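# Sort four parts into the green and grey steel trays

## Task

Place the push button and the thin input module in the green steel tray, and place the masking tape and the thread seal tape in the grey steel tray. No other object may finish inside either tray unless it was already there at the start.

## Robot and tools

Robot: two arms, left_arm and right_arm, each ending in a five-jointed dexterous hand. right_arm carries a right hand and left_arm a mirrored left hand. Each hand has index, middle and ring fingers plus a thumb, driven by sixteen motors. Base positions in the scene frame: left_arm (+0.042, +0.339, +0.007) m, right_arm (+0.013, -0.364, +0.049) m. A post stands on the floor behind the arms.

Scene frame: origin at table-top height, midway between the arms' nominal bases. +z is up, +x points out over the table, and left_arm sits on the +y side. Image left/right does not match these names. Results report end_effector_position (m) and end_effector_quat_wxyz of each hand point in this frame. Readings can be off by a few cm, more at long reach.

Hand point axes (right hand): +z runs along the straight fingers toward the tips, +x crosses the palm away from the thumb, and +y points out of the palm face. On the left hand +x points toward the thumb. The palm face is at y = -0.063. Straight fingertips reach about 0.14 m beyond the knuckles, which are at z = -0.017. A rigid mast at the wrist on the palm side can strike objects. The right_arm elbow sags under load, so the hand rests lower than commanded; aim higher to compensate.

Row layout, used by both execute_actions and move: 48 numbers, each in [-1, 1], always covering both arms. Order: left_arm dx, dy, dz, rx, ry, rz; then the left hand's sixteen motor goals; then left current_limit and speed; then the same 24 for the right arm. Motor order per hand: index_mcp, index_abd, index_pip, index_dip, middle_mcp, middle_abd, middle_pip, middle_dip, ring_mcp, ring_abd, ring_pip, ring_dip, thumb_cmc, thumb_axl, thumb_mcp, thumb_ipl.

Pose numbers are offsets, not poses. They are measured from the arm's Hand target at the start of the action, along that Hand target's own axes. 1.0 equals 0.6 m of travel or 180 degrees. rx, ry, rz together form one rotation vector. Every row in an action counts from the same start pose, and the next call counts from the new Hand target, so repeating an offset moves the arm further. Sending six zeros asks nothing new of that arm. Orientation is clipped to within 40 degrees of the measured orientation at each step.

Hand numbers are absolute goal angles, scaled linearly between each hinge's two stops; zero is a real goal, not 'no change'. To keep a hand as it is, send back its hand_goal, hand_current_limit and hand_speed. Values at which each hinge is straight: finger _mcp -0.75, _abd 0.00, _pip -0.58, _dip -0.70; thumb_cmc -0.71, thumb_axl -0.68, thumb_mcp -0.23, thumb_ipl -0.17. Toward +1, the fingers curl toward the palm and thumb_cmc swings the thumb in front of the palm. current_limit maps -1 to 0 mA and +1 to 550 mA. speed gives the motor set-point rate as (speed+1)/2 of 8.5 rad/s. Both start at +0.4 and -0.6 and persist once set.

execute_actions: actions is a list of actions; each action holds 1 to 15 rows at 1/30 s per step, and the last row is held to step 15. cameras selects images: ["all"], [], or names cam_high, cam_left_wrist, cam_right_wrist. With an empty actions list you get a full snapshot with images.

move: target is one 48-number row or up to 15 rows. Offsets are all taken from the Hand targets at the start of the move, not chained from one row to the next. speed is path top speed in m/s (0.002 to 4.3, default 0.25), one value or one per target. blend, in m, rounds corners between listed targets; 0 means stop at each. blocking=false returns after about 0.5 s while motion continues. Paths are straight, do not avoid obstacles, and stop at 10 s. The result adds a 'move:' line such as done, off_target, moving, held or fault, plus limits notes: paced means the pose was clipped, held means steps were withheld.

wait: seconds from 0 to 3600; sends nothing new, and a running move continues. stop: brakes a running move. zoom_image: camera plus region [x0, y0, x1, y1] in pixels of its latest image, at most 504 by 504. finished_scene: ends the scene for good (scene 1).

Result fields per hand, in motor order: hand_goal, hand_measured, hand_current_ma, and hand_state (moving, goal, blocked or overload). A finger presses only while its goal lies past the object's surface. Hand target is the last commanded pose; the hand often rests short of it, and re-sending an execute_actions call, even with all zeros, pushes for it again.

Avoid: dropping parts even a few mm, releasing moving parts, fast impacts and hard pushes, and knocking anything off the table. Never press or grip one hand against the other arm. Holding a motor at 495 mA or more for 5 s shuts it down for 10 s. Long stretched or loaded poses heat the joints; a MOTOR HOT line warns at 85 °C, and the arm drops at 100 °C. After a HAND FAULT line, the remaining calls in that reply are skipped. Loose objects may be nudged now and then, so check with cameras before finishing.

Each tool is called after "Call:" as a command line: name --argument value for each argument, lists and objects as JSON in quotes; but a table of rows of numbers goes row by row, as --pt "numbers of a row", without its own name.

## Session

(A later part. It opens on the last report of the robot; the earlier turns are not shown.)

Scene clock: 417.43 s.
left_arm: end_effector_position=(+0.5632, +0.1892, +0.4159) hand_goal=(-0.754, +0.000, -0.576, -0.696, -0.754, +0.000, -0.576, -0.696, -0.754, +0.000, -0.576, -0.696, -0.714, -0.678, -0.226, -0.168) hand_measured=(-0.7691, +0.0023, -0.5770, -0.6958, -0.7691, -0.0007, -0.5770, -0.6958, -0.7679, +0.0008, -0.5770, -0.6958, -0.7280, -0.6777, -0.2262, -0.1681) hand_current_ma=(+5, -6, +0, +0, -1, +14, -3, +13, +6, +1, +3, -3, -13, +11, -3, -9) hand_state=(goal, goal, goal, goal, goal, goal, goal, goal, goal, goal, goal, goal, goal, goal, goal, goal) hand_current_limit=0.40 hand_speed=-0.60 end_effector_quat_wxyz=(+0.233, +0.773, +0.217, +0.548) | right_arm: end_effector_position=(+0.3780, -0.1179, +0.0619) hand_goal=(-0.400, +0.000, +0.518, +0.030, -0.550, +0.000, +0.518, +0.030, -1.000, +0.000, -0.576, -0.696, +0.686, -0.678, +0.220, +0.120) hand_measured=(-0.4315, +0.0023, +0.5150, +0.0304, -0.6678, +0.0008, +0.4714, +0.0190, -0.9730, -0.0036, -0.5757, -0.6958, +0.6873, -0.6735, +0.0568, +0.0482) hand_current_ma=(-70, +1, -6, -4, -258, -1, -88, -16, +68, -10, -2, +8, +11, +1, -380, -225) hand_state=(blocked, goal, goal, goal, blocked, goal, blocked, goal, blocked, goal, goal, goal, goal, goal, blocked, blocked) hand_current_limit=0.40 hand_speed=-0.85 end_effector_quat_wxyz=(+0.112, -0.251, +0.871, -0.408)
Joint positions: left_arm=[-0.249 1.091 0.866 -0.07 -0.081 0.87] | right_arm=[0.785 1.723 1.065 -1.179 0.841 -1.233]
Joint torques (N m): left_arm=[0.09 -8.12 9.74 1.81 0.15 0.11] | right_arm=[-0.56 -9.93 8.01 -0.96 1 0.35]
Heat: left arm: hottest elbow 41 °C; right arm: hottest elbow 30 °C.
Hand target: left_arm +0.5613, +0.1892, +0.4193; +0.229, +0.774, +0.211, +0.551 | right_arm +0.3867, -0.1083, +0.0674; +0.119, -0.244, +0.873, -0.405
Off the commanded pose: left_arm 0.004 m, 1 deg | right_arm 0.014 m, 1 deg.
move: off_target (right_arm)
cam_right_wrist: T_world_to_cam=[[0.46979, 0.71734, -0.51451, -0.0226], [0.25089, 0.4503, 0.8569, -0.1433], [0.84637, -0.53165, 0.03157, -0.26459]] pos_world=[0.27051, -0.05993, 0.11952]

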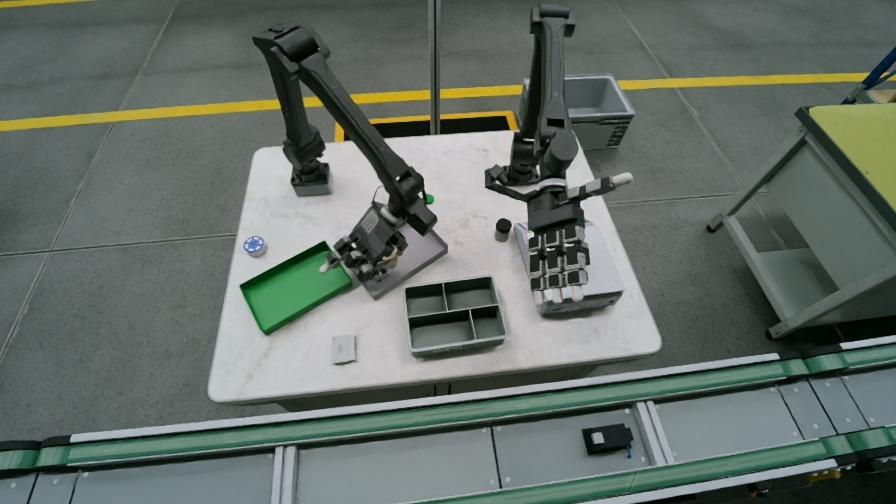

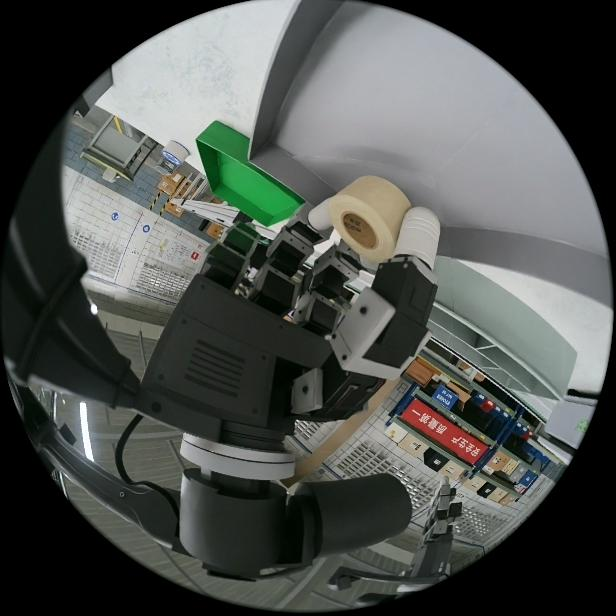

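Call:
move --target '[0,0,0,0,0,0,-0.754,0,-0.576,-0.696,-0.754,0,-0.576,-0.696,-0.754,0,-0.576,-0.696,-0.714,-0.678,-0.226,-0.168,0.4,-0.6,0.0105,0.025,0.0218,-0.0099,0.0413,-0.049,-0.4,0,0.518,0.03,-0.55,0,0.518,0.03,-1,0,-0.576,-0.696,0.686,-0.678,0.22,0.12,0.4,-0.85]' --speed 0.08 --cameras '["cam_high","cam_right_wrist"]'

Call:
zoom_image --camera "cam_right_wrist" --region '[320, 160, 440, 280]'

Call:
zoom_image --camera "cam_high" --region '[330, 170, 460, 310]'

Scene clock: 486.07 s.
left_arm: end_effector_position=(+0.5632, +0.1892, +0.4159) hand_goal=(-0.754, +0.000, -0.576, -0.696, -0.754, +0.000, -0.576, -0.696, -0.754, +0.000, -0.576, -0.696, -0.714, -0.678, -0.226, -0.168) hand_measured=(-0.7691, +0.0008, -0.5770, -0.6958, -0.7691, +0.0008, -0.5770, -0.6958, -0.7679, -0.0007, -0.5770, -0.6958, -0.7293, -0.6767, -0.2252, -0.1681) hand_current_ma=(-2, -15, -3, -9, -6, +8, +1, +14, -6, -1, -10, -1, -4, +14, -11, -16) hand_state=(goal, goal, goal, goal, goal, goal, goal, goal, goal, goal, goal, goal, goal, goal, goal, goal) hand_current_limit=0.40 hand_speed=-0.60 end_effector_quat_wxyz=(+0.233, +0.773, +0.217, +0.548) | right_arm: end_effector_position=(+0.3718, -0.1148, +0.0423) hand_goal=(-0.400, +0.000, +0.518, +0.030, -0.550, +0.000, +0.518, +0.030, -1.000, +0.000, -0.576, -0.696, +0.686, -0.678, +0.220, +0.120) hand_measured=(-0.4315, +0.0023, +0.5137, +0.0304, -0.6654, +0.0008, +0.4714, +0.0190, -0.9742, -0.0021, -0.5744, -0.6958, +0.6873, -0.6735, +0.0559, +0.0482) hand_current_ma=(-67, +6, -5, -4, -262, -5, -93, -15, +69, -16, +0, +4, +13, +2, -385, -225) hand_state=(blocked, goal, goal, goal, blocked, goal, blocked, goal, blocked, goal, goal, goal, goal, goal, blocked, blocked) hand_current_limit=0.40 hand_speed=-0.85 end_effector_quat_wxyz=(+0.029, -0.285, +0.863, -0.416)
Joint positions: left_arm=[-0.249 1.091 0.866 -0.07 -0.081 0.87] | right_arm=[0.773 1.837 1.167 -1.305 0.782 -1.274]
Joint torques (N m): left_arm=[0.26 -8.06 9.77 1.89 0.15 0.12] | right_arm=[-1.79 -10.87 7.76 -1.32 0.83 0.04]
Heat: left arm: hottest elbow 42 °C; right arm: hottest elbow 31 °C.
Hand target: left_arm +0.5613, +0.1892, +0.4193; +0.229, +0.774, +0.211, +0.551 | right_arm +0.3817, -0.1119, +0.0474; +0.027, -0.285, +0.864, -0.414
Off the commanded pose: left_arm 0.004 m, 1 deg | right_arm 0.011 m, 0 deg.
move: off_target (right_arm)
cam_right_wrist: T_world_to_cam=[[0.37763, 0.67509, -0.63375, 0.00242], [0.38831, 0.50588, 0.77026, -0.16738], [0.8406, -0.53697, -0.07111, -0.25122]] pos_world=[0.27526, -0.05185, 0.1126]

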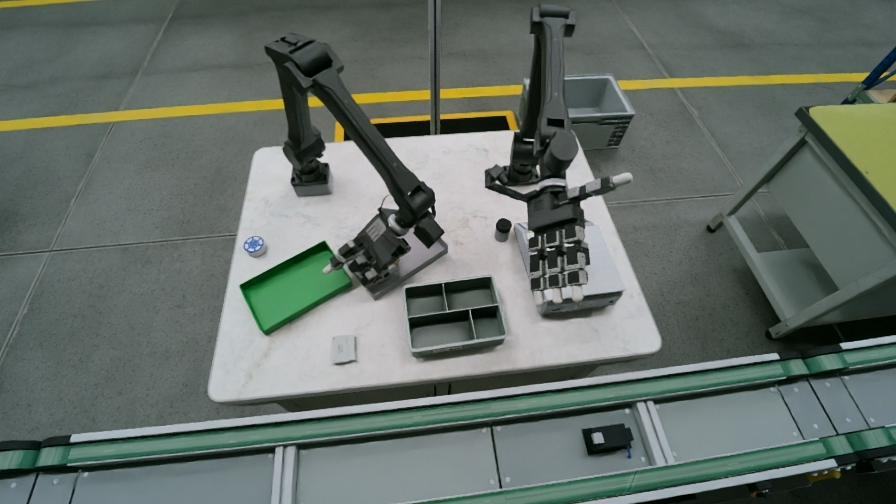

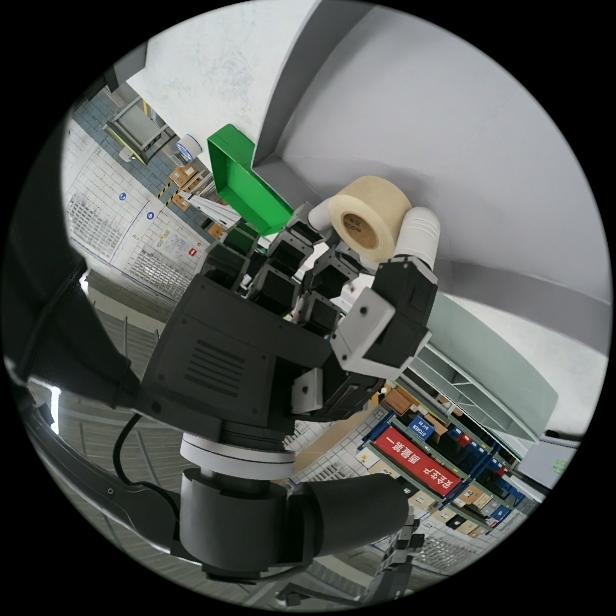

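Scaled by 4.200 from the camera's image (finer frame: 880x880).

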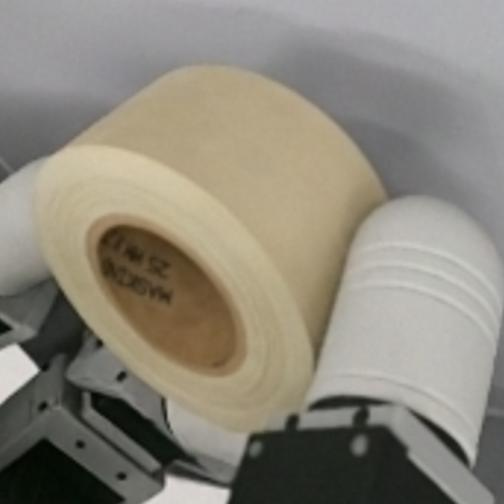

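Scaled by 3.600 from the camera's image (finer frame: 1280x720).

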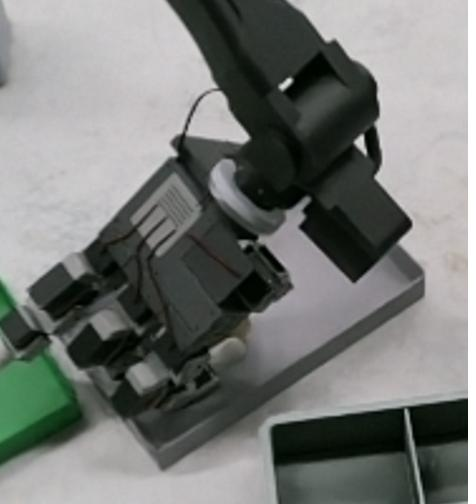

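Call:
move --target '[0,0,0,0,0,0,-0.754,0,-0.576,-0.696,-0.754,0,-0.576,-0.696,-0.754,0,-0.576,-0.696,-0.714,-0.678,-0.226,-0.168,0.4,-0.6,-0.0057,0.0219,0.0197,0,0,0,-0.4,0,0.518,0.03,-0.55,0,0.518,0.03,-1,0,-0.576,-0.696,0.686,-0.678,0.22,0.12,0.4,-0.85]' --speed 0.05 --cameras '["cam_high","cam_right_wrist"]'

Call:
zoom_image --camera "cam_right_wrist" --region '[280, 100, 480, 300]'

Scene clock: 492.47 s.
left_arm: end_effector_position=(+0.5632, +0.1892, +0.4159) hand_goal=(-0.754, +0.000, -0.576, -0.696, -0.754, +0.000, -0.576, -0.696, -0.754, +0.000, -0.576, -0.696, -0.714, -0.678, -0.226, -0.168) hand_measured=(-0.7691, +0.0023, -0.5770, -0.6971, -0.7679, -0.0007, -0.5770, -0.6958, -0.7679, +0.0008, -0.5770, -0.6958, -0.7280, -0.6767, -0.2252, -0.1681) hand_current_ma=(+3, -4, -3, -7, +2, +2, -2, +7, +8, +1, -9, -2, +8, +11, -6, -14) hand_state=(goal, goal, goal, goal, goal, goal, goal, goal, goal, goal, goal, goal, goal, goal, goal, goal) hand_current_limit=0.40 hand_speed=-0.60 end_effector_quat_wxyz=(+0.233, +0.773, +0.217, +0.548) | right_arm: end_effector_position=(+0.3714, -0.1157, +0.0310) hand_goal=(-0.400, +0.000, +0.518, +0.030, -0.550, +0.000, +0.518, +0.030, -1.000, +0.000, -0.576, -0.696, +0.686, -0.678, +0.220, +0.120) hand_measured=(-0.4327, +0.0110, +0.5240, +0.0304, -0.6642, +0.0008, +0.4726, +0.0202, -0.9754, -0.0036, -0.5744, -0.6971, +0.6860, -0.6735, +0.0568, +0.0482) hand_current_ma=(-82, +10, +13, +4, -262, -2, -87, -23, +69, -12, +1, +6, +7, +0, -381, -218) hand_state=(blocked, goal, goal, goal, blocked, goal, blocked, goal, blocked, goal, goal, goal, goal, goal, blocked, blocked) hand_current_limit=0.40 hand_speed=-0.85 end_effector_quat_wxyz=(+0.024, -0.288, +0.860, -0.420)
Joint positions: left_arm=[-0.249 1.091 0.866 -0.07 -0.081 0.87] | right_arm=[0.773 1.863 1.167 -1.294 0.784 -1.275]
Joint torques (N m): left_arm=[-0.03 -8.18 9.69 1.84 0.15 0.12] | right_arm=[-1.79 -11.58 6.74 -0.14 0.74 0.02]
Heat: left arm: hottest elbow 42 °C; right arm: hottest elbow 31 °C.
Hand target: left_arm +0.5613, +0.1892, +0.4193; +0.229, +0.774, +0.211, +0.551 | right_arm +0.3817, -0.1119, +0.0294; +0.027, -0.285, +0.864, -0.414
Off the commanded pose: left_arm 0.004 m, 1 deg | right_arm 0.011 m, 1 deg.
move: off_target (right_arm)
cam_right_wrist: T_world_to_cam=[[0.37039, 0.66791, -0.64552, -0.00175], [0.39505, 0.5157, 0.76026, -0.15913], [0.84068, -0.53661, -0.07285, -0.25211]] pos_world=[0.27546, -0.05206, 0.10149]

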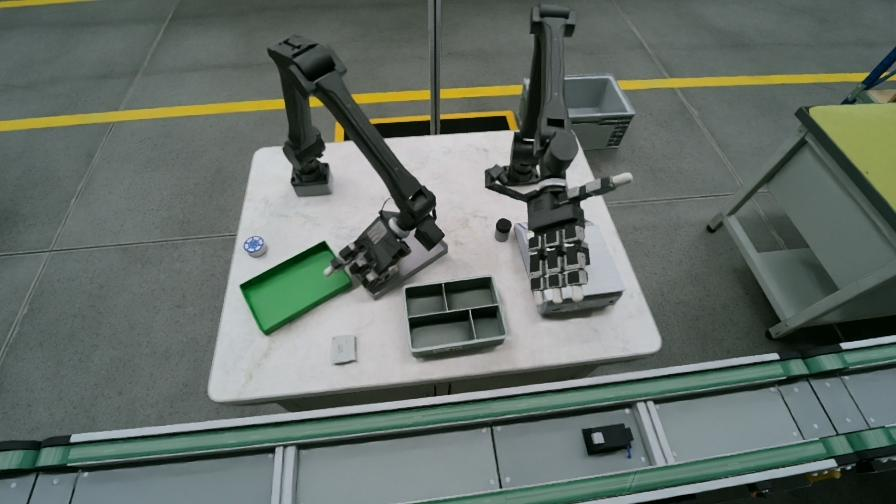

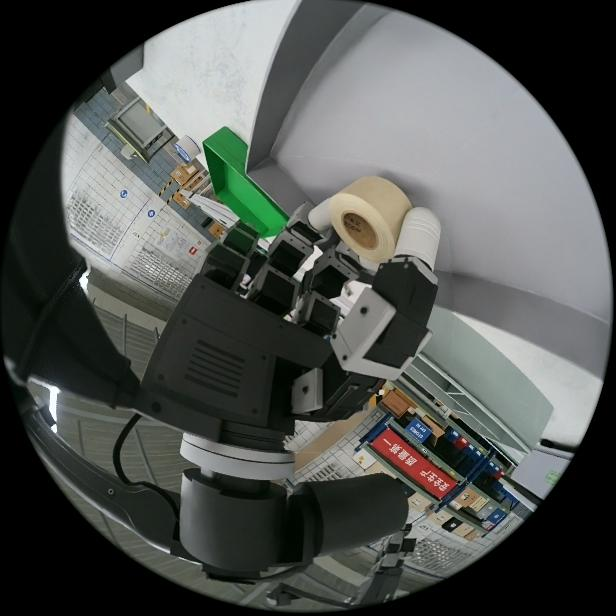

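Scaled by 2.520 from the camera's image (finer frame: 880x880).

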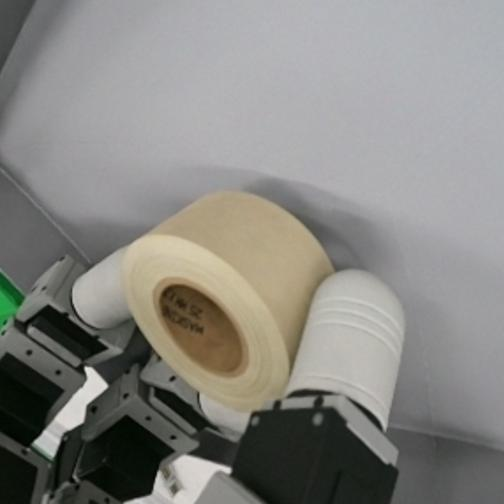

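Call:
move --target '[0,0,0,0,0,0,-0.754,0,-0.576,-0.696,-0.754,0,-0.576,-0.696,-0.754,0,-0.576,-0.696,-0.714,-0.678,-0.226,-0.168,0.4,-0.6,-0.0025,0.0097,0.0087,0,0,0,-0.4,0,0.518,0.03,-0.55,0,0.518,0.03,-1,0,-0.576,-0.696,0.686,-0.678,0.22,0.12,0.4,-0.85]' --speed 0.03 --cameras '["cam_right_wrist"]'

Call:
zoom_image --camera "cam_right_wrist" --region '[280, 100, 480, 300]'

Scene clock: 496.23 s.
left_arm: end_effector_position=(+0.5632, +0.1892, +0.4159) hand_goal=(-0.754, +0.000, -0.576, -0.696, -0.754, +0.000, -0.576, -0.696, -0.754, +0.000, -0.576, -0.696, -0.714, -0.678, -0.226, -0.168) hand_measured=(-0.7691, +0.0023, -0.5770, -0.6971, -0.7679, +0.0008, -0.5757, -0.6958, -0.7679, +0.0008, -0.5757, -0.6958, -0.7280, -0.6777, -0.2252, -0.1681) hand_current_ma=(-8, -7, -6, -14, +0, +11, -2, +11, +3, +6, -1, -1, -9, +10, -12, -5) hand_state=(goal, goal, goal, goal, goal, goal, goal, goal, goal, goal, goal, goal, goal, goal, goal, goal) hand_current_limit=0.40 hand_speed=-0.60 end_effector_quat_wxyz=(+0.233, +0.773, +0.217, +0.548) | right_arm: end_effector_position=(+0.3741, -0.1135, +0.0302) hand_goal=(-0.400, +0.000, +0.518, +0.030, -0.550, +0.000, +0.518, +0.030, -1.000, +0.000, -0.576, -0.696, +0.686, -0.678, +0.220, +0.120) hand_measured=(-0.4339, +0.0184, +0.5265, +0.0292, -0.6654, +0.0008, +0.4714, +0.0190, -0.9742, -0.0036, -0.5757, -0.6971, +0.6848, -0.6735, +0.0559, +0.0472) hand_current_ma=(-80, +17, +12, +5, -258, -6, -88, -23, +73, -16, -1, +1, +8, +1, -383, -218) hand_state=(blocked, goal, goal, goal, blocked, goal, blocked, goal, blocked, goal, goal, goal, goal, goal, blocked, blocked) hand_current_limit=0.40 hand_speed=-0.85 end_effector_quat_wxyz=(+0.030, -0.286, +0.862, -0.418)
Joint positions: left_arm=[-0.249 1.091 0.866 -0.07 -0.081 0.87] | right_arm=[0.773 1.864 1.167 -1.279 0.786 -1.275]
Joint torques (N m): left_arm=[0.21 -8.35 9.76 1.84 0.13 0.09] | right_arm=[-1.79 -10.05 6.34 0.06 0.65 0.02]
Heat: left arm: hottest elbow 42 °C; right arm: hottest elbow 31 °C.
Hand target: left_arm +0.5613, +0.1892, +0.4193; +0.229, +0.774, +0.211, +0.551 | right_arm +0.3817, -0.1120, +0.0213; +0.027, -0.285, +0.864, -0.414
Off the commanded pose: left_arm 0.004 m, 1 deg | right_arm 0.012 m, 1 deg.
move: off_target (right_arm)
cam_right_wrist: T_world_to_cam=[[0.37703, 0.67347, -0.63584, -0.00688], [0.38619, 0.50967, 0.76883, -0.15831], [0.84185, -0.53542, -0.06793, -0.25376]] pos_world=[0.27736, -0.05055, 0.1001]

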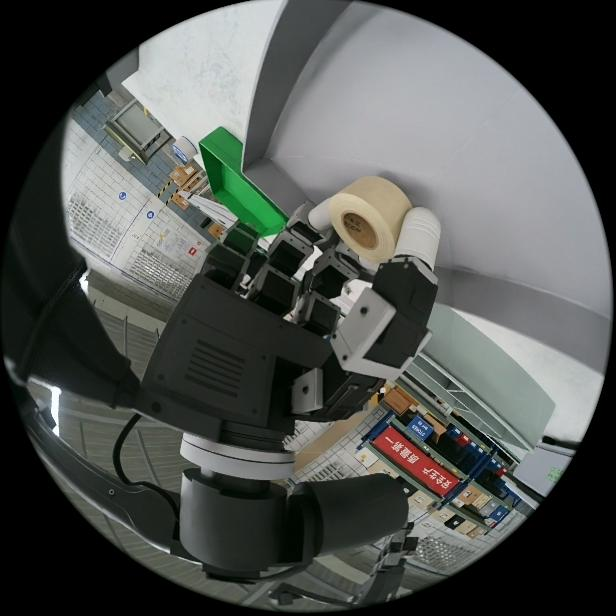

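Scaled by 2.520 from the camera's image (finer frame: 880x880).

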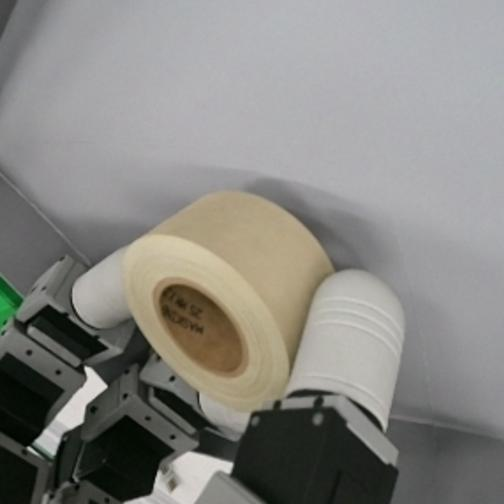

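Call:
move --pt "0 0 0 0 0 0 -0.754 0 -0.576 -0.696 -0.754 0 -0.576 -0.696 -0.754 0 -0.576 -0.696 -0.714 -0.678 -0.226 -0.168 0.4 -0.6 0.0051 -0.0195 -0.0175 0 0 0 -0.4 0 0.518 0.03 -0.55 0 0.518 0.03 -1 0 -0.576 -0.696 0.686 -0.678 0.22 0.12 0.4 -0.85" --speed 0.05

Call:
move --target '[0,0,0,0,0,0,-0.754,0,-0.576,-0.696,-0.754,0,-0.576,-0.696,-0.754,0,-0.576,-0.696,-0.714,-0.678,-0.226,-0.168,0.4,-0.6,0,0,0,0,0,0,-1,0,0.74,0.03,-0.55,0,0.518,0.03,-1,0,-0.576,-0.696,0.686,-0.678,0.22,0.12,0.4,-0.92]' --speed 0.05 --cameras '["cam_right_wrist"]'

Call:
zoom_image --camera "cam_right_wrist" --region '[280, 100, 480, 300]'

Scene clock: 528.70 s.
left_arm: end_effector_position=(+0.5632, +0.1892, +0.4159) hand_goal=(-0.754, +0.000, -0.576, -0.696, -0.754, +0.000, -0.576, -0.696, -0.754, +0.000, -0.576, -0.696, -0.714, -0.678, -0.226, -0.168) hand_measured=(-0.7703, +0.0008, -0.5770, -0.6958, -0.7691, -0.0007, -0.5770, -0.6958, -0.7667, +0.0008, -0.5770, -0.6958, -0.7280, -0.6777, -0.2262, -0.1672) hand_current_ma=(-13, -4, +16, -3, +2, +3, -9, +5, +3, -1, -15, -11, -2, +5, +0, -5) hand_state=(goal, goal, goal, goal, goal, goal, goal, goal, goal, goal, goal, goal, goal, goal, goal, goal) hand_current_limit=0.40 hand_speed=-0.60 end_effector_quat_wxyz=(+0.233, +0.773, +0.217, +0.548) | right_arm: end_effector_position=(+0.3735, -0.1142, +0.0308) hand_goal=(-0.400, +0.000, +0.518, +0.030, -0.550, +0.000, +0.518, +0.030, -1.000, +0.000, -0.576, -0.696, +0.686, -0.678, +0.220, +0.120) hand_measured=(-0.4339, +0.0052, +0.5265, +0.0304, -0.6642, +0.0023, +0.4726, +0.0202, -0.9742, -0.0036, -0.5757, -0.6958, +0.6835, -0.6746, +0.0559, +0.0482) hand_current_ma=(-73, +7, +16, +6, -261, -3, -96, -19, +67, -8, +7, +4, +8, +4, -385, -223) hand_state=(blocked, goal, goal, goal, blocked, goal, blocked, goal, blocked, goal, goal, goal, goal, goal, blocked, blocked) hand_current_limit=0.40 hand_speed=-0.85 end_effector_quat_wxyz=(+0.028, -0.287, +0.861, -0.418)
Joint positions: left_arm=[-0.249 1.091 0.866 -0.07 -0.081 0.87] | right_arm=[0.773 1.863 1.168 -1.285 0.786 -1.275]
Joint torques (N m): left_arm=[-0.03 -8.53 9.73 1.77 0.13 0.11] | right_arm=[-1.79 -11.99 7.08 -1.21 0.66 0.01]
Heat: left arm: hottest elbow 42 °C; right arm: hottest elbow 31 °C.
Hand target: left_arm +0.5613, +0.1892, +0.4193; +0.229, +0.774, +0.211, +0.551 | right_arm +0.3817, -0.1119, +0.0375; +0.027, -0.285, +0.864, -0.414
Off the commanded pose: left_arm 0.004 m, 1 deg | right_arm 0.011 m, 1 deg.
move: off_target (right_arm)

Scene clock: 531.13 s.
left_arm: end_effector_position=(+0.5632, +0.1892, +0.4159) hand_goal=(-0.754, +0.000, -0.576, -0.696, -0.754, +0.000, -0.576, -0.696, -0.754, +0.000, -0.576, -0.696, -0.714, -0.678, -0.226, -0.168) hand_measured=(-0.7679, +0.0023, -0.5757, -0.6958, -0.7691, -0.0007, -0.5770, -0.6958, -0.7691, +0.0008, -0.5757, -0.6971, -0.7280, -0.6777, -0.2252, -0.1681) hand_current_ma=(-4, +2, +1, -14, -4, -1, +5, +5, +5, +7, -3, +1, -7, +5, -4, -12) hand_state=(goal, goal, goal, goal, goal, goal, goal, goal, goal, goal, goal, goal, goal, goal, goal, goal) hand_current_limit=0.40 hand_speed=-0.60 end_effector_quat_wxyz=(+0.233, +0.773, +0.217, +0.548) | right_arm: end_effector_position=(+0.3713, -0.1131, +0.0300) hand_goal=(-1.000, +0.000, +0.740, +0.030, -0.550, +0.000, +0.518, +0.030, -1.000, +0.000, -0.576, -0.696, +0.686, -0.678, +0.220, +0.120) hand_measured=(-0.8801, -0.0021, +0.7562, +0.0266, -0.6570, +0.0008, +0.4726, +0.0190, -0.9730, -0.0036, -0.5757, -0.6971, +0.6371, -0.7009, +0.0766, +0.0482) hand_current_ma=(+281, -8, +31, -6, -240, -6, -91, -17, +63, -13, -1, +0, -99, -63, -383, -218) hand_state=(blocked, goal, goal, goal, blocked, goal, blocked, goal, blocked, goal, goal, goal, blocked, blocked, blocked, blocked) hand_current_limit=0.40 hand_speed=-0.92 end_effector_quat_wxyz=(+0.024, -0.289, +0.863, -0.414)
Joint positions: left_arm=[-0.249 1.091 0.866 -0.07 -0.081 0.87] | right_arm=[0.773 1.863 1.168 -1.285 0.774 -1.282]
Joint torques (N m): left_arm=[0.32 -8.35 9.73 1.81 0.16 0.1] | right_arm=[-1.79 -11.93 7.05 -1.25 1.17 0.08]
Heat: left arm: hottest elbow 42 °C; right arm: hottest elbow 31 °C.
Hand target: left_arm +0.5613, +0.1892, +0.4193; +0.229, +0.774, +0.211, +0.551 | right_arm +0.3817, -0.1119, +0.0375; +0.027, -0.285, +0.864, -0.414
Off the commanded pose: left_arm 0.004 m, 1 deg | right_arm 0.013 m, 1 deg.
move: done
cam_right_wrist: T_world_to_cam=[[0.36734, 0.67534, -0.63952, -0.00226], [0.39807, 0.50728, 0.76434, -0.16192], [0.8406, -0.53534, -0.08248, -0.25015]] pos_world=[0.27555, -0.05025, 0.10168]

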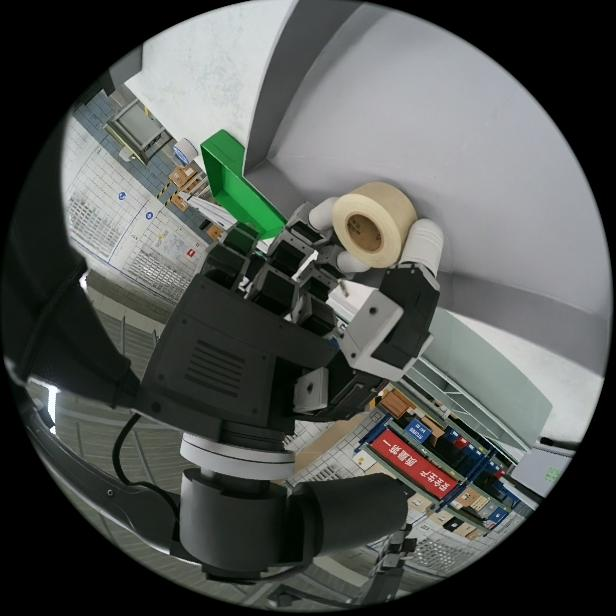

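Scaled by 2.520 from the camera's image (finer frame: 880x880).

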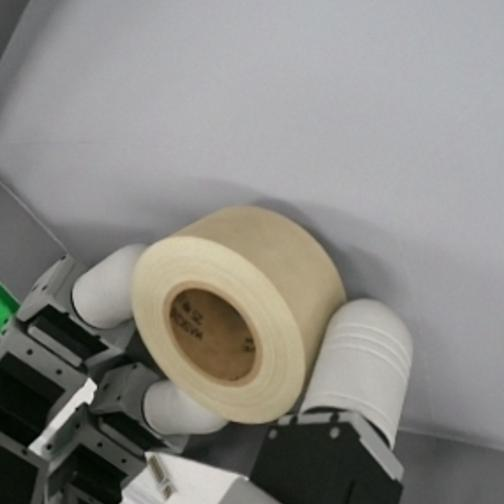

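Call:
move --target '[0,0,0,0,0,0,-0.754,0,-0.576,-0.696,-0.754,0,-0.576,-0.696,-0.754,0,-0.576,-0.696,-0.714,-0.678,-0.226,-0.168,0.4,-0.6,-0.0047,0.0183,0.0164,0,0,0,-1,0,0.74,0.03,-0.55,0,0.518,0.03,-1,0,-0.576,-0.696,0.686,-0.678,0.22,0.12,0.4,-0.92]' --speed 0.03 --cameras '["cam_high","cam_right_wrist"]'

Call:
zoom_image --camera "cam_right_wrist" --region '[280, 100, 480, 300]'

Call:
zoom_image --camera "cam_high" --region '[330, 170, 460, 310]'

Scene clock: 536.43 s.
left_arm: end_effector_position=(+0.5632, +0.1892, +0.4159) hand_goal=(-0.754, +0.000, -0.576, -0.696, -0.754, +0.000, -0.576, -0.696, -0.754, +0.000, -0.576, -0.696, -0.714, -0.678, -0.226, -0.168) hand_measured=(-0.7691, +0.0023, -0.5770, -0.6958, -0.7691, -0.0007, -0.5770, -0.6971, -0.7679, +0.0008, -0.5770, -0.6958, -0.7280, -0.6767, -0.2252, -0.1672) hand_current_ma=(+7, -11, -3, -14, -7, +5, -1, +11, +0, -5, -7, -3, -8, +6, -9, -5) hand_state=(goal, goal, goal, goal, goal, goal, goal, goal, goal, goal, goal, goal, goal, goal, goal, goal) hand_current_limit=0.40 hand_speed=-0.60 end_effector_quat_wxyz=(+0.233, +0.773, +0.217, +0.548) | right_arm: end_effector_position=(+0.3724, -0.1120, +0.0247) hand_goal=(-1.000, +0.000, +0.740, +0.030, -0.550, +0.000, +0.518, +0.030, -1.000, +0.000, -0.576, -0.696, +0.686, -0.678, +0.220, +0.120) hand_measured=(-0.8861, +0.0008, +0.7626, +0.0266, -0.6558, +0.0008, +0.4726, +0.0202, -0.9742, -0.0036, -0.5744, -0.6958, +0.6358, -0.7020, +0.0766, +0.0491) hand_current_ma=(+259, +3, +47, -3, -237, -12, -97, -17, +73, -18, +0, -4, -95, -65, -381, -222) hand_state=(blocked, goal, blocked, goal, blocked, goal, blocked, goal, blocked, goal, goal, goal, blocked, blocked, blocked, blocked) hand_current_limit=0.40 hand_speed=-0.92 end_effector_quat_wxyz=(+0.024, -0.289, +0.863, -0.414)
Joint positions: left_arm=[-0.249 1.091 0.866 -0.07 -0.081 0.87] | right_arm=[0.773 1.875 1.168 -1.271 0.774 -1.282]
Joint torques (N m): left_arm=[0.03 -8.35 9.7 1.8 0.15 0.11] | right_arm=[-1.9 -10.87 6.3 -0.36 1.17 0.1]
Heat: left arm: hottest elbow 42 °C; right arm: hottest elbow 31 °C.
Hand target: left_arm +0.5613, +0.1892, +0.4193; +0.229, +0.774, +0.211, +0.551 | right_arm +0.3816, -0.1120, +0.0224; +0.027, -0.285, +0.864, -0.414
Off the commanded pose: left_arm 0.004 m, 1 deg | right_arm 0.009 m, 1 deg.
move: done
cam_right_wrist: T_world_to_cam=[[0.36808, 0.67634, -0.63803, -0.00699], [0.39685, 0.50628, 0.76563, -0.15848], [0.84085, -0.53501, -0.08206, -0.25104]] pos_world=[0.27656, -0.04935, 0.09628]

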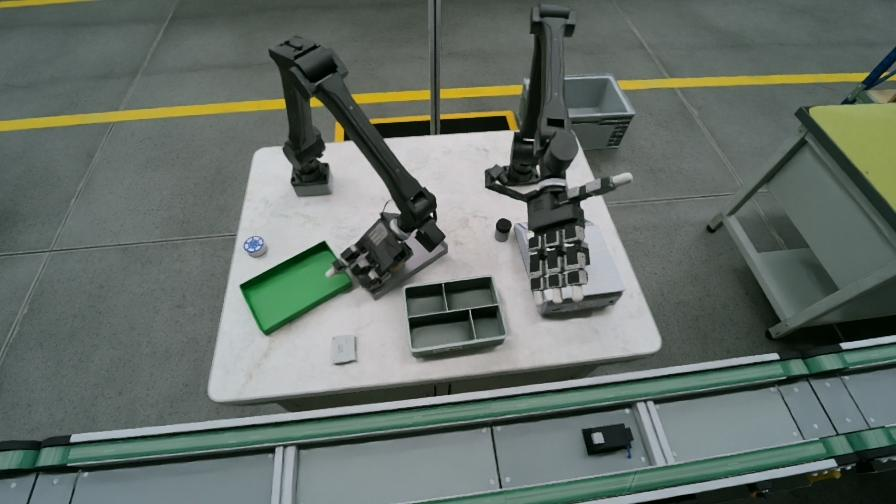

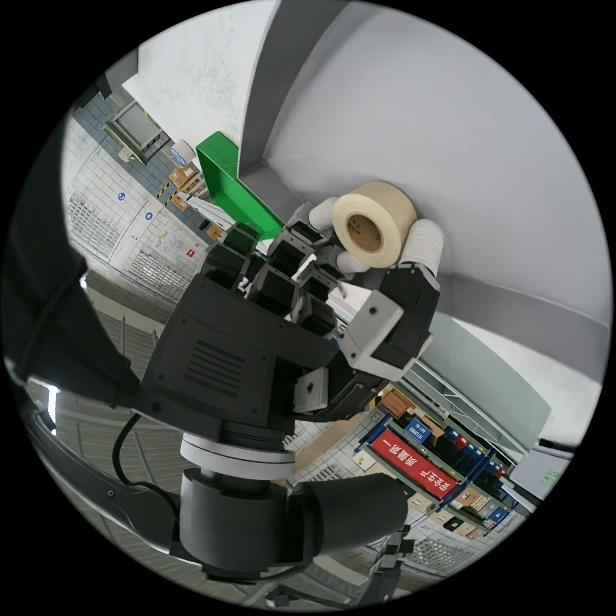

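Scaled by 2.520 from the camera's image (finer frame: 880x880).

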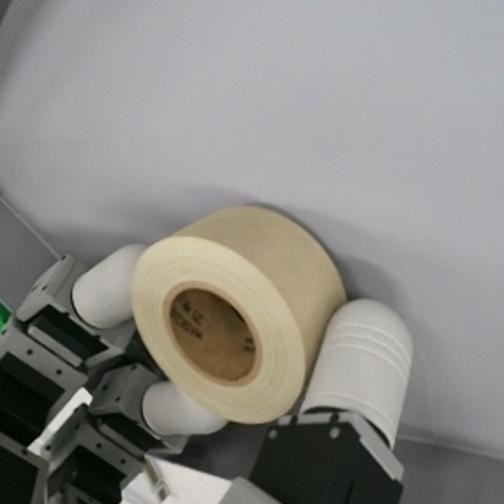

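Scaled by 3.600 from the camera's image (finer frame: 1280x720).

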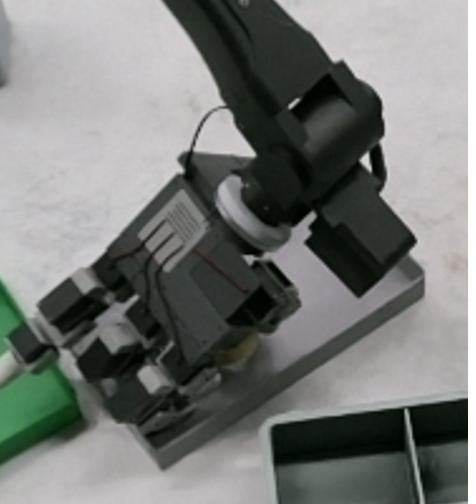

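Call:
move --target '[0,0,0,0,0,0,-0.754,0,-0.576,-0.696,-0.754,0,-0.576,-0.696,-0.754,0,-0.576,-0.696,-0.714,-0.678,-0.226,-0.168,0.4,-0.6,-0.0019,0.0073,0.0066,0,0,0,-1,0,0.74,0.03,-0.55,0,0.518,0.03,-1,0,-0.576,-0.696,0.686,-0.678,0.22,0.12,0.4,-0.92]' --speed 0.03 --cameras '["cam_right_wrist"]'

Call:
zoom_image --camera "cam_right_wrist" --region '[280, 100, 480, 300]'

Scene clock: 540.07 s.
left_arm: end_effector_position=(+0.5632, +0.1892, +0.4159) hand_goal=(-0.754, +0.000, -0.576, -0.696, -0.754, +0.000, -0.576, -0.696, -0.754, +0.000, -0.576, -0.696, -0.714, -0.678, -0.226, -0.168) hand_measured=(-0.7703, +0.0023, -0.5770, -0.6958, -0.7679, +0.0008, -0.5770, -0.6971, -0.7679, +0.0008, -0.5770, -0.6958, -0.7280, -0.6777, -0.2252, -0.1691) hand_current_ma=(-4, -9, -10, -8, -9, +7, -3, +11, +6, +5, -6, -2, -6, +3, -14, -15) hand_state=(goal, goal, goal, goal, goal, goal, goal, goal, goal, goal, goal, goal, goal, goal, goal, goal) hand_current_limit=0.40 hand_speed=-0.60 end_effector_quat_wxyz=(+0.233, +0.773, +0.217, +0.548) | right_arm: end_effector_position=(+0.3737, -0.1107, +0.0197) hand_goal=(-1.000, +0.000, +0.740, +0.030, -0.550, +0.000, +0.518, +0.030, -1.000, +0.000, -0.576, -0.696, +0.686, -0.678, +0.220, +0.120) hand_measured=(-0.8909, +0.0023, +0.7626, +0.0266, -0.6558, +0.0008, +0.4714, +0.0190, -0.9742, -0.0036, -0.5757, -0.6958, +0.6358, -0.7009, +0.0766, +0.0482) hand_current_ma=(+257, +1, +48, -10, -242, -3, -94, -16, +63, -15, +3, -5, -95, -68, -374, -224) hand_state=(blocked, goal, blocked, goal, blocked, goal, blocked, goal, blocked, goal, goal, goal, blocked, blocked, blocked, blocked) hand_current_limit=0.40 hand_speed=-0.92 end_effector_quat_wxyz=(+0.026, -0.288, +0.864, -0.413)
Joint positions: left_arm=[-0.249 1.091 0.866 -0.07 -0.081 0.87] | right_arm=[0.773 1.885 1.168 -1.257 0.774 -1.282]
Joint torques (N m): left_arm=[0.15 -8.35 9.66 1.88 0.14 0.11] | right_arm=[-1.73 -11.11 6 -0.35 1.17 0.11]
Heat: left arm: hottest elbow 42 °C; right arm: hottest elbow 31 °C.
Hand target: left_arm +0.5613, +0.1892, +0.4193; +0.229, +0.774, +0.211, +0.551 | right_arm +0.3817, -0.1119, +0.0164; +0.027, -0.285, +0.864, -0.414
Off the commanded pose: left_arm 0.004 m, 1 deg | right_arm 0.009 m, 0 deg.
move: done
cam_right_wrist: T_world_to_cam=[[0.3698, 0.67802, -0.63525, -0.01214], [0.39482, 0.50424, 0.76802, -0.15542], [0.84105, -0.53482, -0.08123, -0.25195]] pos_world=[0.27776, -0.04815, 0.09118]

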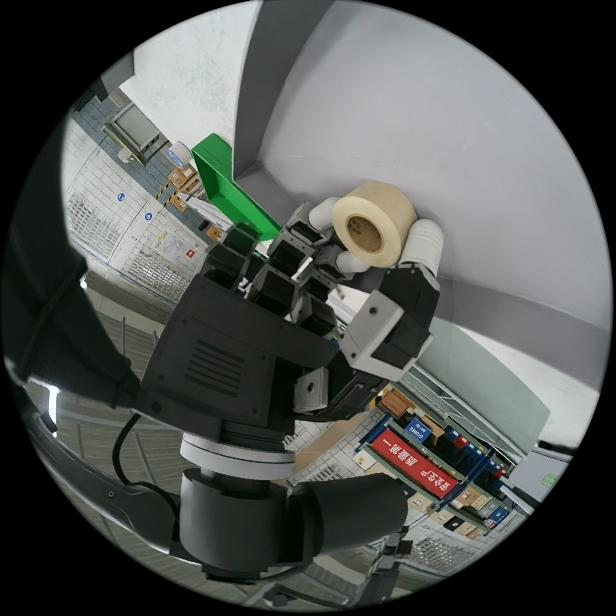

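Scaled by 2.520 from the camera's image (finer frame: 880x880).

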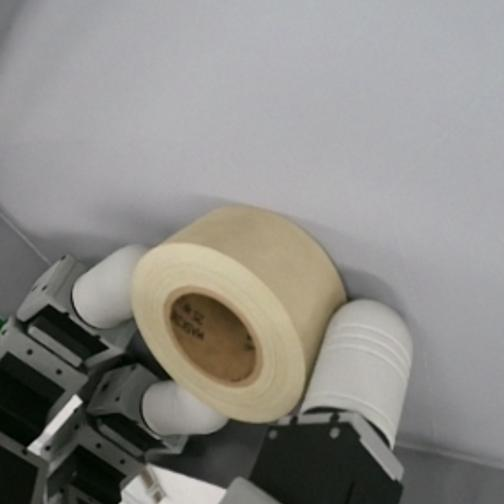

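Call:
move --target '[0,0,0,0,0,0,-0.754,0,-0.576,-0.696,-0.754,0,-0.576,-0.696,-0.754,0,-0.576,-0.696,-0.714,-0.678,-0.226,-0.168,0.4,-0.6,-0.0016,0.0061,0.0055,0,0,0,-1,0,0.74,0.03,-0.55,0,0.518,0.03,-1,0,-0.576,-0.696,0.686,-0.678,0.22,0.12,0.4,-0.92]' --speed 0.03 --cameras '["cam_right_wrist"]'

Call:
zoom_image --camera "cam_right_wrist" --region '[280, 100, 480, 300]'

Scene clock: 544.70 s.
left_arm: end_effector_position=(+0.5632, +0.1892, +0.4159) hand_goal=(-0.754, +0.000, -0.576, -0.696, -0.754, +0.000, -0.576, -0.696, -0.754, +0.000, -0.576, -0.696, -0.714, -0.678, -0.226, -0.168) hand_measured=(-0.7691, +0.0008, -0.5770, -0.6971, -0.7691, -0.0007, -0.5757, -0.6958, -0.7679, +0.0008, -0.5757, -0.6958, -0.7280, -0.6777, -0.2262, -0.1681) hand_current_ma=(-5, -4, +0, -11, +0, +9, -7, +15, +5, +8, -6, -1, -10, +4, -6, -8) hand_state=(goal, goal, goal, goal, goal, goal, goal, goal, goal, goal, goal, goal, goal, goal, goal, goal) hand_current_limit=0.40 hand_speed=-0.60 end_effector_quat_wxyz=(+0.233, +0.773, +0.217, +0.548) | right_arm: end_effector_position=(+0.3744, -0.1101, +0.0176) hand_goal=(-1.000, +0.000, +0.740, +0.030, -0.550, +0.000, +0.518, +0.030, -1.000, +0.000, -0.576, -0.696, +0.686, -0.678, +0.220, +0.120) hand_measured=(-0.8922, +0.0008, +0.7626, +0.0266, -0.6570, +0.0037, +0.4714, +0.0190, -0.9742, -0.0036, -0.5744, -0.6958, +0.6346, -0.7030, +0.0776, +0.0482) hand_current_ma=(+254, -2, +48, +0, -240, +1, -94, -16, +62, -16, +2, +2, -104, -65, -371, -213) hand_state=(blocked, goal, blocked, goal, blocked, goal, blocked, goal, blocked, goal, goal, goal, blocked, blocked, blocked, blocked) hand_current_limit=0.40 hand_speed=-0.92 end_effector_quat_wxyz=(+0.027, -0.288, +0.864, -0.413)
Joint positions: left_arm=[-0.249 1.091 0.866 -0.07 -0.081 0.87] | right_arm=[0.773 1.889 1.168 -1.251 0.775 -1.283]
Joint torques (N m): left_arm=[0.26 -8.53 9.77 1.73 0.14 0.11] | right_arm=[-1.85 -10.81 5.75 -0.13 1.16 0.11]
Heat: left arm: hottest elbow 42 °C; right arm: hottest elbow 31 °C.
Hand target: left_arm +0.5613, +0.1892, +0.4193; +0.229, +0.774, +0.211, +0.551 | right_arm +0.3816, -0.1120, +0.0114; +0.027, -0.285, +0.864, -0.414
Off the commanded pose: left_arm 0.004 m, 1 deg | right_arm 0.010 m, 0 deg.
move: done
cam_right_wrist: T_world_to_cam=[[0.37015, 0.67899, -0.634, -0.01416], [0.39344, 0.50367, 0.76911, -0.15387], [0.84154, -0.53412, -0.08071, -0.25249]] pos_world=[0.27826, -0.04775, 0.08899]

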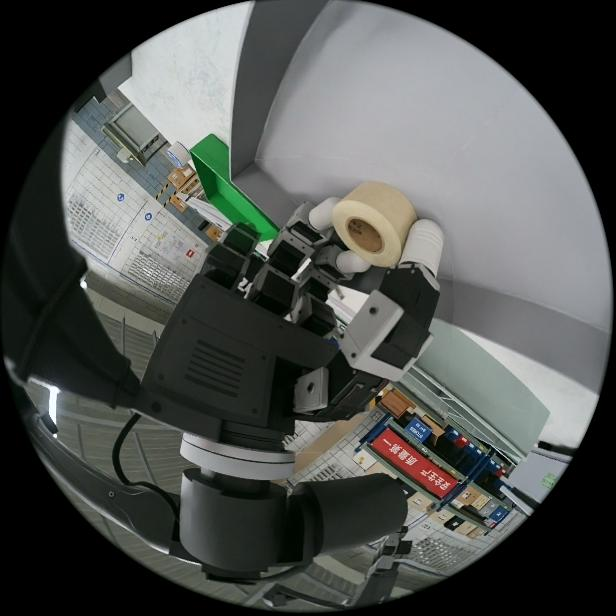

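Scaled by 2.520 from the camera's image (finer frame: 880x880).

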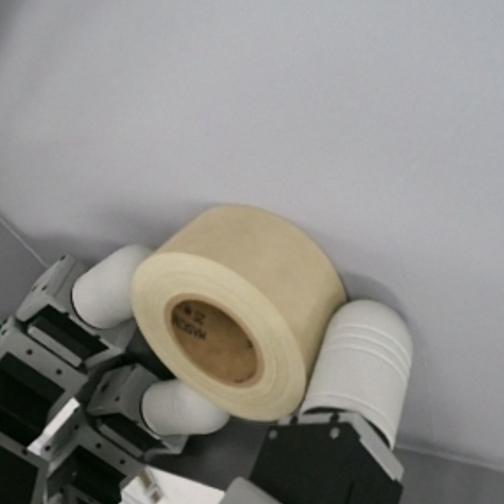

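Call:
move --target '[0,0,0,0,0,0,-0.754,0,-0.576,-0.696,-0.754,0,-0.576,-0.696,-0.754,0,-0.576,-0.696,-0.714,-0.678,-0.226,-0.168,0.4,-0.6,-0.0013,0.0049,0.0044,0,0,0,-1,0,0.74,0.03,-0.55,0,0.518,0.03,-1,0,-0.576,-0.696,0.686,-0.678,0.22,0.12,0.4,-0.92]' --speed 0.03 --cameras '["cam_right_wrist"]'

Call:
zoom_image --camera "cam_right_wrist" --region '[320, 160, 440, 280]'

Scene clock: 548.70 s.
left_arm: end_effector_position=(+0.5632, +0.1892, +0.4159) hand_goal=(-0.754, +0.000, -0.576, -0.696, -0.754, +0.000, -0.576, -0.696, -0.754, +0.000, -0.576, -0.696, -0.714, -0.678, -0.226, -0.168) hand_measured=(-0.7691, +0.0023, -0.5757, -0.6971, -0.7679, -0.0007, -0.5770, -0.6971, -0.7679, +0.0008, -0.5770, -0.6958, -0.7280, -0.6767, -0.2262, -0.1681) hand_current_ma=(+4, -4, -8, -6, -6, +10, -15, +10, +3, +1, +0, -6, -7, +5, -10, -10) hand_state=(goal, goal, goal, goal, goal, goal, goal, goal, goal, goal, goal, goal, goal, goal, goal, goal) hand_current_limit=0.40 hand_speed=-0.60 end_effector_quat_wxyz=(+0.233, +0.773, +0.217, +0.548) | right_arm: end_effector_position=(+0.3749, -0.1096, +0.0173) hand_goal=(-1.000, +0.000, +0.740, +0.030, -0.550, +0.000, +0.518, +0.030, -1.000, +0.000, -0.576, -0.696, +0.686, -0.678, +0.220, +0.120) hand_measured=(-0.8934, +0.0023, +0.7613, +0.0279, -0.6570, +0.0140, +0.4726, +0.0190, -0.9730, -0.0021, -0.5757, -0.6958, +0.6346, -0.7020, +0.0766, +0.0482) hand_current_ma=(+247, +3, +48, -6, -245, +16, -98, -22, +69, -14, -1, +1, -102, -70, -372, -217) hand_state=(blocked, goal, blocked, goal, blocked, goal, blocked, goal, blocked, goal, goal, goal, blocked, blocked, blocked, blocked) hand_current_limit=0.40 hand_speed=-0.92 end_effector_quat_wxyz=(+0.028, -0.289, +0.863, -0.412)
Joint positions: left_arm=[-0.249 1.091 0.866 -0.07 -0.081 0.87] | right_arm=[0.773 1.889 1.168 -1.247 0.775 -1.287]
Joint torques (N m): left_arm=[0.38 -8.23 9.81 1.84 0.13 0.1] | right_arm=[-1.73 -10.4 5.59 0.08 1.12 0.14]
Heat: left arm: hottest elbow 42 °C; right arm: hottest elbow 31 °C.
Hand target: left_arm +0.5613, +0.1892, +0.4193; +0.229, +0.774, +0.211, +0.551 | right_arm +0.3816, -0.1120, +0.0074; +0.027, -0.285, +0.864, -0.414
Off the commanded pose: left_arm 0.004 m, 1 deg | right_arm 0.012 m, 1 deg.
move: off_target (right_arm)
cam_right_wrist: T_world_to_cam=[[0.36871, 0.68067, -0.63304, -0.01414], [0.39154, 0.50393, 0.7699, -0.15334], [0.84306, -0.53173, -0.0807, -0.25302]] pos_world=[0.27856, -0.04764, 0.08869]

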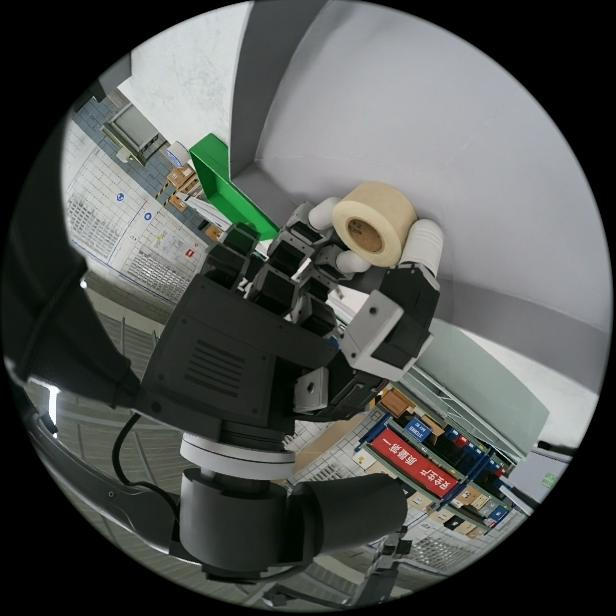

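Scaled by 4.200 from the camera's image (finer frame: 880x880).

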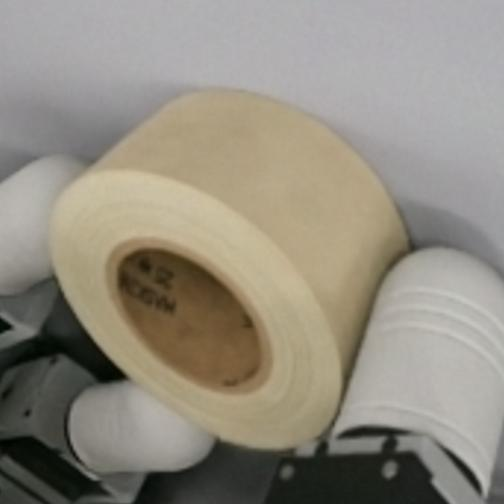

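Call:
move --target '[0,0,0,0,0,0,-0.754,0,-0.576,-0.696,-0.754,0,-0.576,-0.696,-0.754,0,-0.576,-0.696,-0.714,-0.678,-0.226,-0.168,0.4,-0.6,0.0025,-0.0097,-0.0087,0,0,0,-1,0,0.74,0.03,-0.55,0,0.518,0.03,-1,0,-0.576,-0.696,0.686,-0.678,0.22,0.12,0.4,-0.92]' --speed 0.03

Call:
move --target '[0,0,0,0,0,0,-0.754,0,-0.576,-0.696,-0.754,0,-0.576,-0.696,-0.754,0,-0.576,-0.696,-0.714,-0.678,-0.226,-0.168,0.4,-0.6,0,0,0,0,0,0,-1,0,0.74,0.03,-0.72,0,0.518,0.03,-1,0,-0.576,-0.696,0.686,-0.678,0.0,0.05,0.4,-0.96]' --speed 0.03 --cameras '["cam_right_wrist"]'

Call:
zoom_image --camera "cam_right_wrist" --region '[280, 100, 480, 300]'

Scene clock: 553.20 s.
left_arm: end_effector_position=(+0.5632, +0.1892, +0.4159) hand_goal=(-0.754, +0.000, -0.576, -0.696, -0.754, +0.000, -0.576, -0.696, -0.754, +0.000, -0.576, -0.696, -0.714, -0.678, -0.226, -0.168) hand_measured=(-0.7691, +0.0023, -0.5770, -0.6958, -0.7679, +0.0008, -0.5770, -0.6958, -0.7679, +0.0023, -0.5770, -0.6971, -0.7280, -0.6777, -0.2262, -0.1672) hand_current_ma=(-4, -1, -4, -5, +0, +13, +0, -3, +13, +7, -15, -7, +1, +5, -11, -6) hand_state=(goal, goal, goal, goal, goal, goal, goal, goal, goal, goal, goal, goal, goal, goal, goal, goal) hand_current_limit=0.40 hand_speed=-0.60 end_effector_quat_wxyz=(+0.233, +0.773, +0.217, +0.548) | right_arm: end_effector_position=(+0.3750, -0.1096, +0.0172) hand_goal=(-1.000, +0.000, +0.740, +0.030, -0.550, +0.000, +0.518, +0.030, -1.000, +0.000, -0.576, -0.696, +0.686, -0.678, +0.220, +0.120) hand_measured=(-0.8934, +0.0008, +0.7613, +0.0266, -0.6570, +0.0140, +0.4726, +0.0190, -0.9742, -0.0036, -0.5744, -0.6958, +0.6346, -0.7020, +0.0776, +0.0482) hand_current_ma=(+245, -2, +45, -10, -241, +15, -95, -17, +75, -11, +2, +1, -103, -69, -383, -216) hand_state=(blocked, goal, blocked, goal, blocked, goal, blocked, goal, blocked, goal, goal, goal, blocked, blocked, blocked, blocked) hand_current_limit=0.40 hand_speed=-0.92 end_effector_quat_wxyz=(+0.028, -0.289, +0.863, -0.412)
Joint positions: left_arm=[-0.249 1.091 0.866 -0.07 -0.081 0.87] | right_arm=[0.773 1.889 1.168 -1.246 0.775 -1.287]
Joint torques (N m): left_arm=[0.09 -8.06 9.78 1.81 0.13 0.1] | right_arm=[-1.85 -11.28 5.94 -0.65 1.13 0.15]
Heat: left arm: hottest elbow 42 °C; right arm: hottest elbow 31 °C.
Hand target: left_arm +0.5613, +0.1892, +0.4193; +0.229, +0.774, +0.211, +0.551 | right_arm +0.3817, -0.1119, +0.0153; +0.027, -0.285, +0.864, -0.414
Off the commanded pose: left_arm 0.004 m, 1 deg | right_arm 0.007 m, 1 deg.
move: done

Scene clock: 553.70 s.
left_arm: end_effector_position=(+0.5632, +0.1892, +0.4159) hand_goal=(-0.754, +0.000, -0.576, -0.696, -0.754, +0.000, -0.576, -0.696, -0.754, +0.000, -0.576, -0.696, -0.714, -0.678, -0.226, -0.168) hand_measured=(-0.7691, +0.0037, -0.5770, -0.6958, -0.7679, -0.0007, -0.5770, -0.6958, -0.7679, +0.0008, -0.5770, -0.6958, -0.7280, -0.6777, -0.2252, -0.1672) hand_current_ma=(-4, -10, -2, -9, -7, +14, +4, +11, -3, -6, -11, -1, -9, +4, -6, -13) hand_state=(goal, goal, goal, goal, goal, goal, goal, goal, goal, goal, goal, goal, goal, goal, goal, goal) hand_current_limit=0.40 hand_speed=-0.60 end_effector_quat_wxyz=(+0.233, +0.773, +0.217, +0.548) | right_arm: end_effector_position=(+0.3750, -0.1096, +0.0173) hand_goal=(-1.000, +0.000, +0.740, +0.030, -0.720, +0.000, +0.518, +0.030, -1.000, +0.000, -0.576, -0.696, +0.686, -0.678, +0.000, +0.050) hand_measured=(-0.8934, +0.0023, +0.7601, +0.0266, -0.6582, +0.0154, +0.4726, +0.0190, -0.9742, -0.0036, -0.5757, -0.6958, +0.6346, -0.7020, +0.0776, +0.0472) hand_current_ma=(+247, +4, +47, -1, -90, +15, -97, -20, +71, -11, +3, +0, -102, -74, -217, -68) hand_state=(blocked, goal, blocked, goal, moving, goal, blocked, goal, blocked, goal, goal, goal, blocked, blocked, moving, moving) hand_current_limit=0.40 hand_speed=-0.96 end_effector_quat_wxyz=(+0.028, -0.289, +0.863, -0.412)
Joint positions: left_arm=[-0.249 1.091 0.866 -0.07 -0.081 0.87] | right_arm=[0.773 1.889 1.168 -1.246 0.776 -1.287]
Joint torques (N m): left_arm=[0.26 -8.35 9.7 1.81 0.15 0.11] | right_arm=[-1.79 -11.16 5.96 -0.68 1.11 0.16]
Heat: left arm: hottest elbow 42 °C; right arm: hottest elbow 31 °C.
Hand target: left_arm +0.5613, +0.1892, +0.4193; +0.229, +0.774, +0.211, +0.551 | right_arm +0.3818, -0.1119, +0.0153; +0.027, -0.285, +0.864, -0.414
Off the commanded pose: left_arm 0.004 m, 1 deg | right_arm 0.007 m, 1 deg.
move: done
cam_right_wrist: T_world_to_cam=[[0.36894, 0.68071, -0.63287, -0.01431], [0.39112, 0.50398, 0.77009, -0.1532], [0.84316, -0.53164, -0.0803, -0.25317]] pos_world=[0.27866, -0.04764, 0.08859]

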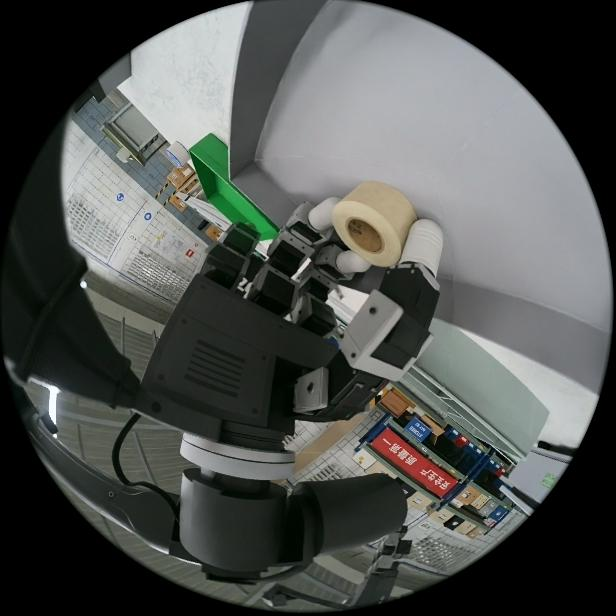

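Scaled by 2.520 from the camera's image (finer frame: 880x880).

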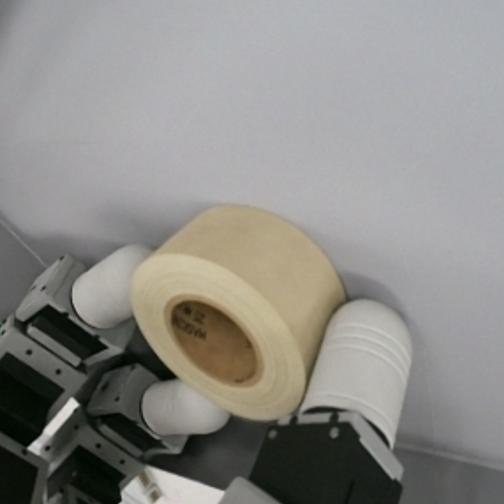

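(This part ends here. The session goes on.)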